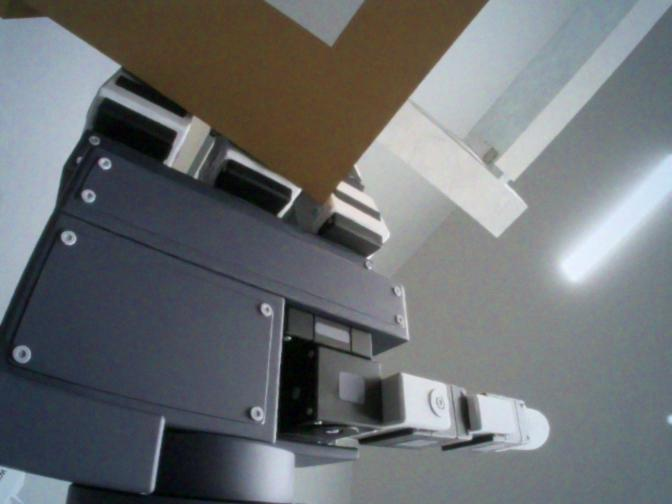

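Request:
{"method": "move", "body": {
  "target": [0,0.0159,0.0052,0,0,0,1,0,0.5,0.62,1,0,0.5,0.62,1,0,0.5,0.62,0.714,0.678,0.226,0.168,0.7,-0.6,0,0.0159,0.0052,0,0,0,1,0,0.5,0.62,1,0,0.5,0.62,1,0,0.5,0.62,0.714,0.678,0.226,0.168,0.7,-0.6],
  "speed": 0.005,
  "stop_force": 35
}}

Scene clock: 497.70 s.
left_arm: end_effector_position=(+0.4279, -0.4210, +0.3001) hand_goal=(+1.000, +0.000, +0.500, +0.620, +1.000, +0.000, +0.500, +0.620, +1.000, +0.000, +0.500, +0.620, +0.714, +0.678, +0.226, +0.168) hand_measured=(+1.004, +0.010, +0.610, +0.670, +1.002, +0.010, +0.606, +0.674, +1.002, +0.010, +0.604, +0.668, +0.714, +0.678, +0.224, +0.168) hand_current_ma=(+2, +8, +332, +109, +1, +9, +318, +122, +1, +8, +303, +102, +0, +0, -2, +0) hand_state=(goal, goal, blocked, blocked, goal, goal, blocked, blocked, goal, goal, blocked, blocked, goal, goal, goal, goal) hand_current_limit=0.70 hand_speed=-0.60 end_effector_quat_wxyz=(+0.128, +0.809, -0.090, +0.567) | right_arm: end_effector_position=(+0.4285, -0.5091, +0.2992) hand_goal=(+1.000, +0.000, +0.500, +0.620, +1.000, +0.000, +0.500, +0.620, +1.000, +0.000, +0.500, +0.620, +0.714, +0.678, +0.226, +0.168) hand_measured=(+1.000, +0.004, +0.548, +0.638, +1.000, +0.004, +0.550, +0.642, +1.000, +0.004, +0.556, +0.644, +0.718, +0.678, +0.224, +0.168) hand_current_ma=(+2, +9, +197, +71, +2, +10, +206, +83, +2, +10, +232, +92, +11, -2, -7, -1) hand_state=(goal, goal, blocked, goal, goal, goal, blocked, blocked, goal, goal, blocked, blocked, goal, goal, goal, goal) hand_current_limit=0.70 hand_speed=-0.60 end_effector_quat_wxyz=(+0.567, -0.089, +0.809, +0.128)
Joint positions: left_arm=[0.086 -1.433 -1.522 2.267 -0.095 0.568 -2.252] | right_arm=[-1.174 0.835 -1.362 2.042 -0.306 2.045 1.86]
Joint torques (N m): left_arm=[-15.39 -46.88 -38.66 -9.37 12.72 3.85] | right_arm=[-3.79 -65.44 -42.21 -8.49 -10.43 -1.93]
Wrist force (N): left_arm=[6.4 -38.8 -3.7] | right_arm=[-3.6 -31.1 -24.4]
Wrist torque (N m): left_arm=[3.63 0.34 0.70] | right_arm=[3.29 0.31 -1.40]
Wrist force, peak (N): left_arm=[8.0 -43.8 -6.2] | right_arm=[-5.7 -34.6 -30.7]
Hand target: left_arm +0.4279, -0.4210, +0.3001; +0.128, +0.809, -0.090, +0.567 (not the last commanded pose) | right_arm +0.4285, -0.5091, +0.2992; +0.567, -0.089, +0.809, +0.128 (not the last commanded pose)
Off the commanded pose: left_arm 0.005 m, 0 deg | right_arm 0.005 m, 0 deg.
left_rail: position_m=0.086 position_status=done
right_rail: position_m=-1.174 position_status=done
move: contact (left_arm, right_arm)

Request:
{"method": "move", "body": {
  "target": [0.0313,0.0035,-0.0108,0,0,0,1,0,0.5,0.62,1,0,0.5,0.62,1,0,0.5,0.62,0.714,0.678,0.226,0.168,0.7,-0.6,-0.0313,0.0035,-0.0108,0,0,0,1,0,0.5,0.62,1,0,0.5,0.62,1,0,0.5,0.62,0.714,0.678,0.226,0.168,0.7,-0.6],
  "speed": 0.02,
  "cameras": ["all"]
}}

Request:
{"method": "zoom_image", "body": {
  "camera": "cam_low",
  "region": [0, 150, 300, 400]
}}

Scene clock: 502.43 s.
left_arm: end_effector_position=(+0.4279, -0.4210, +0.3198) hand_goal=(+1.000, +0.000, +0.500, +0.620, +1.000, +0.000, +0.500, +0.620, +1.000, +0.000, +0.500, +0.620, +0.714, +0.678, +0.226, +0.168) hand_measured=(+1.002, -0.008, +0.610, +0.670, +1.002, -0.008, +0.606, +0.674, +1.002, -0.008, +0.604, +0.668, +0.714, +0.678, +0.224, +0.168) hand_current_ma=(+2, -7, +332, +109, +1, -7, +318, +122, +1, -7, +303, +102, +0, +0, -2, +0) hand_state=(goal, goal, blocked, blocked, goal, goal, blocked, blocked, goal, goal, blocked, blocked, goal, goal, goal, goal) hand_current_limit=0.70 hand_speed=-0.60 end_effector_quat_wxyz=(+0.128, +0.809, -0.090, +0.567) | right_arm: end_effector_position=(+0.4285, -0.5091, +0.3191) hand_goal=(+1.000, +0.000, +0.500, +0.620, +1.000, +0.000, +0.500, +0.620, +1.000, +0.000, +0.500, +0.620, +0.714, +0.678, +0.226, +0.168) hand_measured=(+1.000, -0.016, +0.548, +0.644, +1.000, -0.016, +0.552, +0.642, +1.000, -0.014, +0.556, +0.644, +0.718, +0.678, +0.224, +0.168) hand_current_ma=(+2, -48, +200, +91, +2, -48, +210, +86, +2, -46, +232, +92, +11, -2, -7, -1) hand_state=(goal, goal, blocked, blocked, goal, goal, blocked, blocked, goal, goal, blocked, blocked, goal, goal, goal, goal) hand_current_limit=0.70 hand_speed=-0.60 end_effector_quat_wxyz=(+0.567, -0.089, +0.809, +0.128)
Joint positions: left_arm=[0.086 -1.433 -1.55 2.25 -0.051 0.568 -2.251] | right_arm=[-1.174 0.835 -1.384 2.026 -0.268 2.045 1.86]
Joint torques (N m): left_arm=[-16.15 -53.74 -55.7 -2.5 7.1 -0.47] | right_arm=[-3.15 -77.33 -66.56 -6.74 -9.12 -1.46]
Wrist force (N): left_arm=[-1.3 -34.5 0.5] | right_arm=[12.2 -30.4 -16.1]
Wrist torque (N m): left_arm=[3.05 -0.60 0.05] | right_arm=[2.76 0.64 -0.15]
Wrist force, peak (N): left_arm=[7.2 -40.3 -3.7] | right_arm=[-3.6 -33.1 -26.1]
Hand target: left_arm +0.4279, -0.4210, +0.3200; +0.128, +0.809, -0.090, +0.567 | right_arm +0.4285, -0.5091, +0.3192; +0.567, -0.089, +0.809, +0.128
Off the commanded pose: left_arm 0.000 m, 0 deg | right_arm 0.000 m, 0 deg.
left_rail: position_m=0.086 position_status=done
right_rail: position_m=-1.174 position_status=done
move: done

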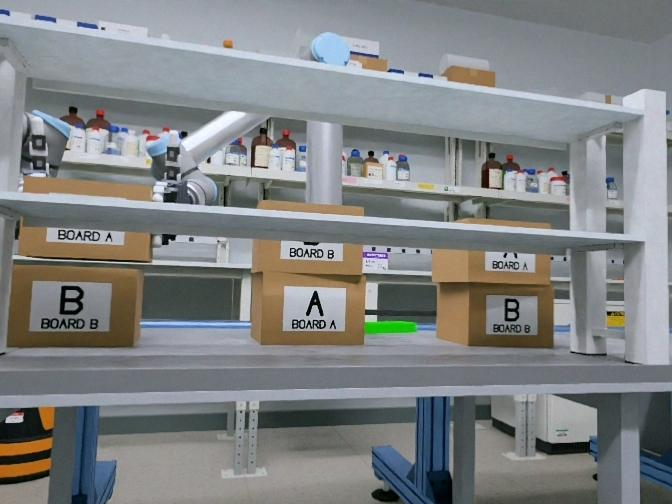

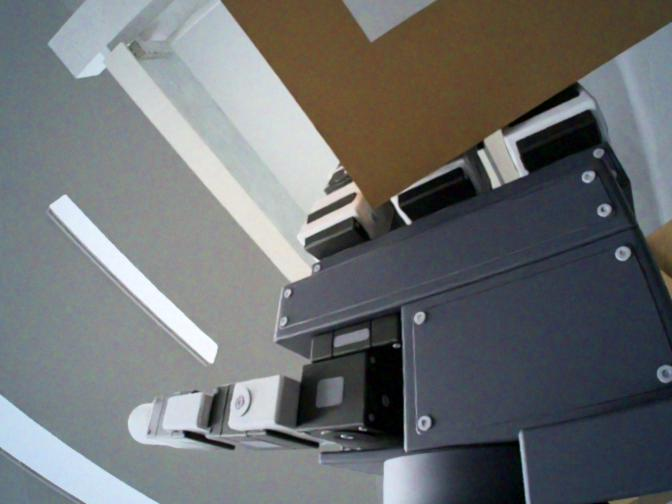

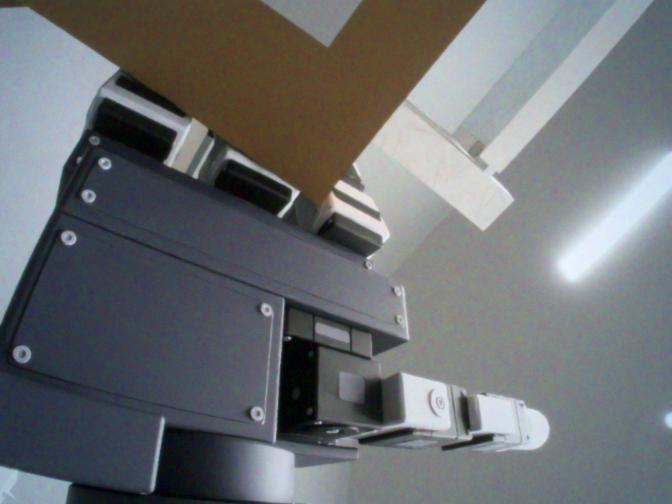

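Scaled by 1.680.

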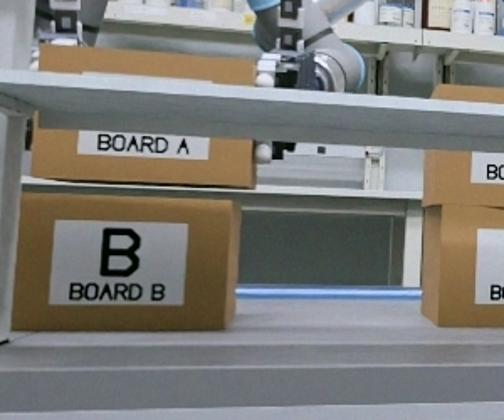

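Request:
{"method": "move", "body": {
  "target": [0,0.0032,0.001,0,0,0,1,0,0.5,0.62,1,0,0.5,0.62,1,0,0.5,0.62,0.714,0.678,0.226,0.168,0.7,-0.6,0,0.0032,0.001,0,0,0,1,0,0.5,0.62,1,0,0.5,0.62,1,0,0.5,0.62,0.714,0.678,0.226,0.168,0.7,-0.6],
  "speed": 0.01
}}

Scene clock: 511.77 s.
left_arm: end_effector_position=(+0.4280, -0.4225, +0.3200) hand_goal=(+1.000, +0.000, +0.500, +0.620, +1.000, +0.000, +0.500, +0.620, +1.000, +0.000, +0.500, +0.620, +0.714, +0.678, +0.226, +0.168) hand_measured=(+1.004, -0.008, +0.610, +0.670, +1.004, -0.008, +0.606, +0.674, +1.002, -0.008, +0.608, +0.668, +0.714, +0.678, +0.224, +0.168) hand_current_ma=(+4, -7, +332, +109, +2, -7, +318, +123, +1, -7, +320, +102, +0, +0, -2, +0) hand_state=(goal, goal, blocked, blocked, goal, goal, blocked, blocked, goal, goal, blocked, blocked, goal, goal, goal, goal) hand_current_limit=0.70 hand_speed=-0.60 end_effector_quat_wxyz=(+0.128, +0.809, -0.090, +0.567) | right_arm: end_effector_position=(+0.4285, -0.5075, +0.3191) hand_goal=(+1.000, +0.000, +0.500, +0.620, +1.000, +0.000, +0.500, +0.620, +1.000, +0.000, +0.500, +0.620, +0.714, +0.678, +0.226, +0.168) hand_measured=(+1.000, -0.016, +0.552, +0.644, +1.000, -0.016, +0.552, +0.642, +1.000, -0.014, +0.556, +0.644, +0.718, +0.678, +0.224, +0.168) hand_current_ma=(+2, -48, +216, +91, +2, -48, +218, +86, +2, -46, +232, +92, +11, -2, -7, -1) hand_state=(goal, goal, blocked, blocked, goal, goal, blocked, blocked, goal, goal, blocked, blocked, goal, goal, goal, goal) hand_current_limit=0.70 hand_speed=-0.60 end_effector_quat_wxyz=(+0.567, -0.089, +0.809, +0.128)
Joint positions: left_arm=[0.086 -1.433 -1.547 2.247 -0.049 0.567 -2.252] | right_arm=[-1.174 0.838 -1.382 2.023 -0.267 2.047 1.861]
Joint torques (N m): left_arm=[-70.82 -12.23 -81.69 -11.82 17.64 -1.54] | right_arm=[50.66 -39.19 -95.86 -17.31 -16.16 4.16]
Wrist force (N): left_arm=[5.4 -90.2 -8.0] | right_arm=[19.8 -82.6 -42.9]
Wrist torque (N m): left_arm=[5.42 -0.64 0.76] | right_arm=[4.48 1.05 -1.18]
Wrist force, peak (N): left_arm=[5.4 -90.2 -8.0] | right_arm=[19.8 -82.6 -42.9]
Hand target: left_arm +0.4279, -0.4229, +0.3200; +0.128, +0.809, -0.090, +0.567 | right_arm +0.4285, -0.5072, +0.3192; +0.567, -0.089, +0.809, +0.128
Off the commanded pose: left_arm 0.000 m, 0 deg | right_arm 0.000 m, 0 deg.
left_rail: position_m=0.086 position_status=done
right_rail: position_m=-1.174 position_status=done
move: done

Request:
{"method": "move", "body": {
  "target": [0.1567,0.0162,-0.0547,0,0,0,1,0,0.5,0.62,1,0,0.5,0.62,1,0,0.5,0.62,0.714,0.678,0.226,0.168,0.7,-0.6,-0.1567,0.0162,-0.0547,0,0,0,1,0,0.5,0.62,1,0,0.5,0.62,1,0,0.5,0.62,0.714,0.678,0.226,0.168,0.7,-0.6],
  "speed": 0.06
}}

Scene clock: 516.80 s.
left_arm: end_effector_position=(+0.4279, -0.4221, +0.4199) hand_goal=(+1.000, +0.000, +0.500, +0.620, +1.000, +0.000, +0.500, +0.620, +1.000, +0.000, +0.500, +0.620, +0.714, +0.678, +0.226, +0.168) hand_measured=(+1.004, -0.008, +0.610, +0.670, +1.004, -0.010, +0.606, +0.674, +1.002, -0.010, +0.608, +0.668, +0.714, +0.678, +0.224, +0.168) hand_current_ma=(+4, -7, +332, +109, +3, -8, +318, +123, +1, -8, +322, +102, +0, +0, -2, +0) hand_state=(goal, goal, blocked, blocked, goal, goal, blocked, blocked, goal, goal, blocked, blocked, goal, goal, goal, goal) hand_current_limit=0.70 hand_speed=-0.60 end_effector_quat_wxyz=(+0.128, +0.809, -0.090, +0.567) | right_arm: end_effector_position=(+0.4285, -0.5080, +0.4191) hand_goal=(+1.000, +0.000, +0.500, +0.620, +1.000, +0.000, +0.500, +0.620, +1.000, +0.000, +0.500, +0.620, +0.714, +0.678, +0.226, +0.168) hand_measured=(+1.000, -0.016, +0.554, +0.644, +1.000, -0.016, +0.554, +0.644, +1.000, -0.014, +0.558, +0.644, +0.718, +0.678, +0.224, +0.168) hand_current_ma=(+2, -48, +224, +91, +2, -48, +225, +88, +2, -46, +239, +92, +11, -2, -7, -1) hand_state=(goal, goal, blocked, blocked, goal, goal, blocked, blocked, goal, goal, blocked, blocked, goal, goal, goal, goal) hand_current_limit=0.70 hand_speed=-0.60 end_effector_quat_wxyz=(+0.567, -0.089, +0.809, +0.128)
Joint positions: left_arm=[0.086 -1.433 -1.661 2.144 0.166 0.568 -2.252] | right_arm=[-1.174 0.837 -1.475 1.928 -0.079 2.046 1.861]
Joint torques (N m): left_arm=[-66.58 -26.92 -78.72 -10.19 15.55 -2.06] | right_arm=[12.5 -64.57 -89.14 -15.53 -17.69 3.1]
Wrist force (N): left_arm=[5.1 -81.0 -4.9] | right_arm=[19.2 -72.7 -40.3]
Wrist torque (N m): left_arm=[5.19 -0.45 0.60] | right_arm=[4.18 1.16 -0.97]
Wrist force, peak (N): left_arm=[6.9 -115.3 -13.4] | right_arm=[21.6 -106.8 -54.1]
Hand target: left_arm +0.4279, -0.4221, +0.4201; +0.128, +0.809, -0.090, +0.567 | right_arm +0.4285, -0.5080, +0.4193; +0.567, -0.089, +0.809, +0.128
Off the commanded pose: left_arm 0.000 m, 0 deg | right_arm 0.000 m, 0 deg.
left_rail: position_m=0.086 position_status=done
right_rail: position_m=-1.174 position_status=done
move: done

Request:
{"method": "move", "body": {
  "target": [0,-0.0019,-0.0006,0,0,0,1,0,0.5,0.62,1,0,0.5,0.62,1,0,0.5,0.62,0.714,0.678,0.226,0.168,0.7,-0.6,0,-0.0019,-0.0006,0,0,0,1,0,0.5,0.62,1,0,0.5,0.62,1,0,0.5,0.62,0.714,0.678,0.226,0.168,0.7,-0.6],
  "speed": 0.01
}}

Request:
{"method": "move", "body": {
  "target": [0.1567,0.0176,-0.0542,0,0,0,1,0,0.5,0.62,1,0,0.5,0.62,1,0,0.5,0.62,0.714,0.678,0.226,0.168,0.7,-0.6,-0.1567,0.0176,-0.0542,0,0,0,1,0,0.5,0.62,1,0,0.5,0.62,1,0,0.5,0.62,0.714,0.678,0.226,0.168,0.7,-0.6],
  "speed": 0.06
}}

Scene clock: 520.77 s.
left_arm: end_effector_position=(+0.4278, -0.4212, +0.4201) hand_goal=(+1.000, +0.000, +0.500, +0.620, +1.000, +0.000, +0.500, +0.620, +1.000, +0.000, +0.500, +0.620, +0.714, +0.678, +0.226, +0.168) hand_measured=(+1.004, -0.008, +0.610, +0.670, +1.002, -0.010, +0.606, +0.674, +1.002, -0.010, +0.608, +0.668, +0.714, +0.678, +0.224, +0.168) hand_current_ma=(+3, -7, +332, +109, +1, -8, +318, +124, +1, -8, +322, +102, +0, +0, -2, +0) hand_state=(goal, goal, blocked, blocked, goal, goal, blocked, blocked, goal, goal, blocked, blocked, goal, goal, goal, goal) hand_current_limit=0.70 hand_speed=-0.60 end_effector_quat_wxyz=(+0.128, +0.809, -0.090, +0.567) | right_arm: end_effector_position=(+0.4285, -0.5090, +0.4194) hand_goal=(+1.000, +0.000, +0.500, +0.620, +1.000, +0.000, +0.500, +0.620, +1.000, +0.000, +0.500, +0.620, +0.714, +0.678, +0.226, +0.168) hand_measured=(+1.000, -0.016, +0.554, +0.644, +1.000, -0.016, +0.554, +0.644, +1.000, -0.016, +0.558, +0.644, +0.718, +0.678, +0.224, +0.168) hand_current_ma=(+2, -49, +224, +91, +2, -49, +225, +88, +2, -47, +239, +92, +11, -2, -7, -1) hand_state=(goal, goal, blocked, blocked, goal, goal, blocked, blocked, goal, goal, blocked, blocked, goal, goal, goal, goal) hand_current_limit=0.70 hand_speed=-0.60 end_effector_quat_wxyz=(+0.567, -0.089, +0.809, +0.128)
Joint positions: left_arm=[0.086 -1.433 -1.663 2.145 0.166 0.568 -2.252] | right_arm=[-1.174 0.836 -1.477 1.93 -0.079 2.045 1.86]
Joint torques (N m): left_arm=[-14.05 -37.27 -45.69 -9.89 11.7 5.18] | right_arm=[-4.28 -72.78 -58.22 -12.94 -10.2 -1.9]
Wrist force (N): left_arm=[0.7 -43.0 0.8] | right_arm=[14.6 -36.2 -21.7]
Wrist torque (N m): left_arm=[3.29 -0.45 0.07] | right_arm=[2.76 0.83 -0.22]
Wrist force, peak (N): left_arm=[4.8 -82.2 -5.3] | right_arm=[19.3 -73.6 -40.5]
Hand target: left_arm +0.4279, -0.4209, +0.4201; +0.128, +0.809, -0.090, +0.567 | right_arm +0.4285, -0.5092, +0.4193; +0.567, -0.089, +0.809, +0.128
Off the commanded pose: left_arm 0.000 m, 0 deg | right_arm 0.000 m, 0 deg.
left_rail: position_m=0.086 position_status=done
right_rail: position_m=-1.174 position_status=done
move: done

Scene clock: 523.00 s.
left_arm: end_effector_position=(+0.4279, -0.4209, +0.5199) hand_goal=(+1.000, +0.000, +0.500, +0.620, +1.000, +0.000, +0.500, +0.620, +1.000, +0.000, +0.500, +0.620, +0.714, +0.678, +0.226, +0.168) hand_measured=(+1.002, -0.008, +0.610, +0.670, +1.002, -0.010, +0.606, +0.676, +1.002, -0.010, +0.608, +0.668, +0.714, +0.678, +0.224, +0.168) hand_current_ma=(+2, -7, +332, +109, +1, -8, +318, +125, +1, -8, +322, +102, +0, +0, -2, +0) hand_state=(goal, goal, blocked, blocked, goal, goal, blocked, blocked, goal, goal, blocked, blocked, goal, goal, goal, goal) hand_current_limit=0.70 hand_speed=-0.60 end_effector_quat_wxyz=(+0.128, +0.809, -0.090, +0.567) | right_arm: end_effector_position=(+0.4285, -0.5092, +0.5191) hand_goal=(+1.000, +0.000, +0.500, +0.620, +1.000, +0.000, +0.500, +0.620, +1.000, +0.000, +0.500, +0.620, +0.714, +0.678, +0.226, +0.168) hand_measured=(+1.000, -0.016, +0.554, +0.644, +1.000, -0.016, +0.554, +0.644, +1.000, -0.016, +0.558, +0.644, +0.718, +0.678, +0.224, +0.168) hand_current_ma=(+2, -51, +224, +91, +2, -52, +225, +88, +2, -50, +239, +92, +11, -2, -7, -1) hand_state=(goal, goal, blocked, blocked, goal, goal, blocked, blocked, goal, goal, blocked, blocked, goal, goal, goal, goal) hand_current_limit=0.70 hand_speed=-0.60 end_effector_quat_wxyz=(+0.567, -0.089, +0.809, +0.128)
Joint positions: left_arm=[0.086 -1.433 -1.733 2.017 0.365 0.568 -2.252] | right_arm=[-1.174 0.835 -1.537 1.807 0.104 2.045 1.86]
Joint torques (N m): left_arm=[-32.73 -33.21 -57.21 -1.96 4.96 -1.94] | right_arm=[-1.46 -65.73 -68.1 -7.11 -5.77 3.96]
Wrist force (N): left_arm=[-0.5 -35.4 1.8] | right_arm=[13.2 -30.2 -18.1]
Wrist torque (N m): left_arm=[2.89 -0.49 0.05] | right_arm=[2.48 0.75 -0.06]
Wrist force, peak (N): left_arm=[0.3 -41.3 1.4] | right_arm=[14.2 -35.2 -21.2]
Hand target: left_arm +0.4279, -0.4209, +0.5201; +0.128, +0.809, -0.090, +0.567 | right_arm +0.4285, -0.5092, +0.5193; +0.567, -0.089, +0.809, +0.128
Off the commanded pose: left_arm 0.000 m, 0 deg | right_arm 0.000 m, 0 deg.
left_rail: position_m=0.086 position_status=done
right_rail: position_m=-1.174 position_status=done
move: done

Request:
{"method": "move", "body": {
  "target": [0.2428,0.0280,-0.0838,0,0,0,1,0,0.5,0.62,1,0,0.5,0.62,1,0,0.5,0.62,0.714,0.678,0.226,0.168,0.7,-0.6,-0.2428,0.0280,-0.0838,0,0,0,1,0,0.5,0.62,1,0,0.5,0.62,1,0,0.5,0.62,0.714,0.678,0.226,0.168,0.7,-0.6],
  "speed": 0.07,
  "cameras": ["all"]
}}

Scene clock: 528.53 s.
left_arm: end_effector_position=(+0.4279, -0.4213, +0.6750) hand_goal=(+1.000, +0.000, +0.500, +0.620, +1.000, +0.000, +0.500, +0.620, +1.000, +0.000, +0.500, +0.620, +0.714, +0.678, +0.226, +0.168) hand_measured=(+1.004, -0.008, +0.610, +0.670, +1.002, -0.010, +0.606, +0.676, +1.002, -0.010, +0.608, +0.668, +0.714, +0.678, +0.224, +0.168) hand_current_ma=(+3, -7, +332, +109, +1, -8, +318, +125, +1, -8, +322, +102, +0, +0, -2, +0) hand_state=(goal, goal, blocked, blocked, goal, goal, blocked, blocked, goal, goal, blocked, blocked, goal, goal, goal, goal) hand_current_limit=0.70 hand_speed=-0.60 end_effector_quat_wxyz=(+0.128, +0.809, -0.090, +0.567) | right_arm: end_effector_position=(+0.4284, -0.5088, +0.6742) hand_goal=(+1.000, +0.000, +0.500, +0.620, +1.000, +0.000, +0.500, +0.620, +1.000, +0.000, +0.500, +0.620, +0.714, +0.678, +0.226, +0.168) hand_measured=(+1.000, -0.016, +0.554, +0.644, +1.000, -0.016, +0.554, +0.644, +1.000, -0.016, +0.558, +0.644, +0.718, +0.678, +0.224, +0.168) hand_current_ma=(+2, -51, +224, +91, +2, -52, +225, +88, +2, -50, +239, +92, +11, -2, -7, -1) hand_state=(goal, goal, blocked, blocked, goal, goal, blocked, blocked, goal, goal, blocked, blocked, goal, goal, goal, goal) hand_current_limit=0.70 hand_speed=-0.60 end_effector_quat_wxyz=(+0.567, -0.089, +0.809, +0.128)
Joint positions: left_arm=[0.086 -1.433 -1.77 1.772 0.647 0.568 -2.252] | right_arm=[-1.174 0.836 -1.571 1.567 0.378 2.045 1.86]
Joint torques (N m): left_arm=[-47.74 20.46 -58.4 -5.91 9.8 -1.94] | right_arm=[36.14 -16.03 -71.7 -11.3 -8.03 4.25]
Wrist force (N): left_arm=[2.4 -55.9 -0.3] | right_arm=[16.0 -48.8 -28.6]
Wrist torque (N m): left_arm=[3.95 -0.38 0.27] | right_arm=[3.14 1.03 -0.51]
Wrist force, peak (N): left_arm=[2.4 -55.9 -0.3] | right_arm=[16.0 -48.8 -28.6]
Hand target: left_arm +0.4279, -0.4214, +0.6752; +0.128, +0.809, -0.090, +0.567 | right_arm +0.4284, -0.5088, +0.6743; +0.567, -0.089, +0.809, +0.128
Off the commanded pose: left_arm 0.000 m, 0 deg | right_arm 0.000 m, 0 deg.
left_rail: position_m=0.086 position_status=done
right_rail: position_m=-1.174 position_status=done
move: done

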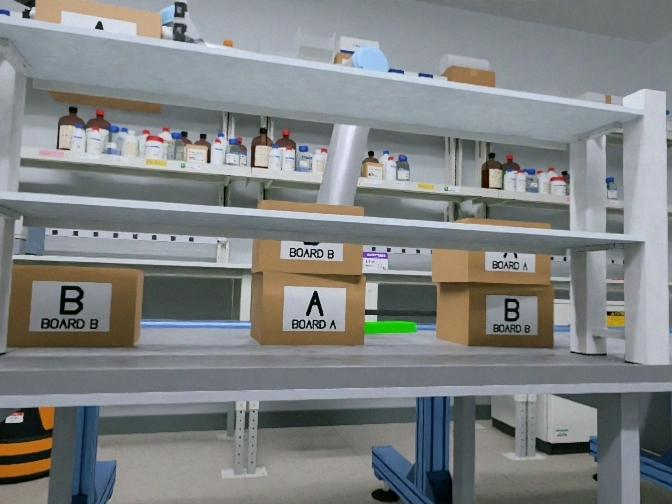

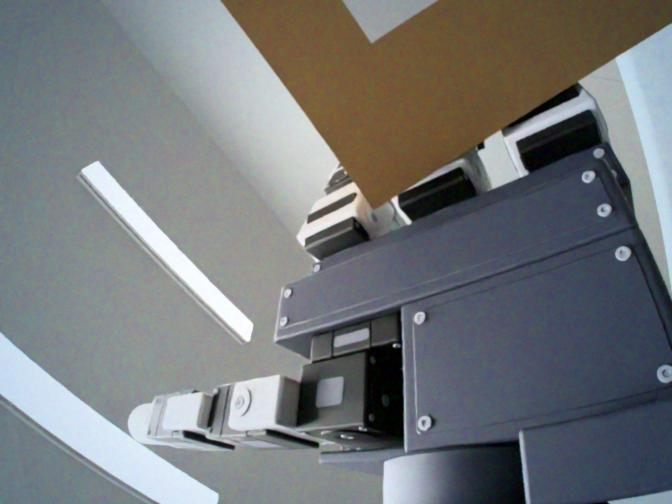

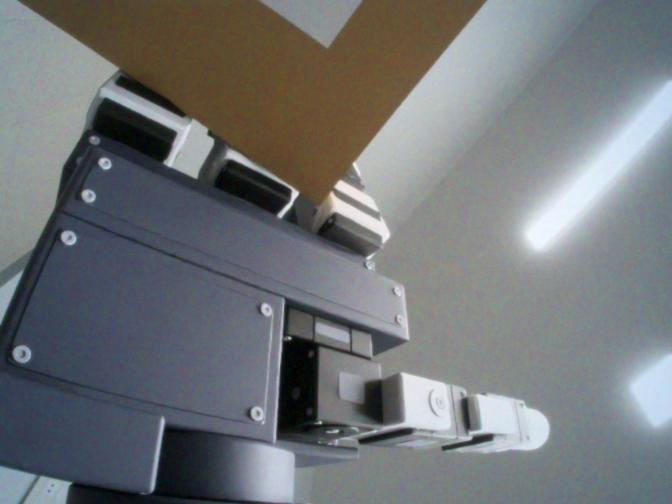

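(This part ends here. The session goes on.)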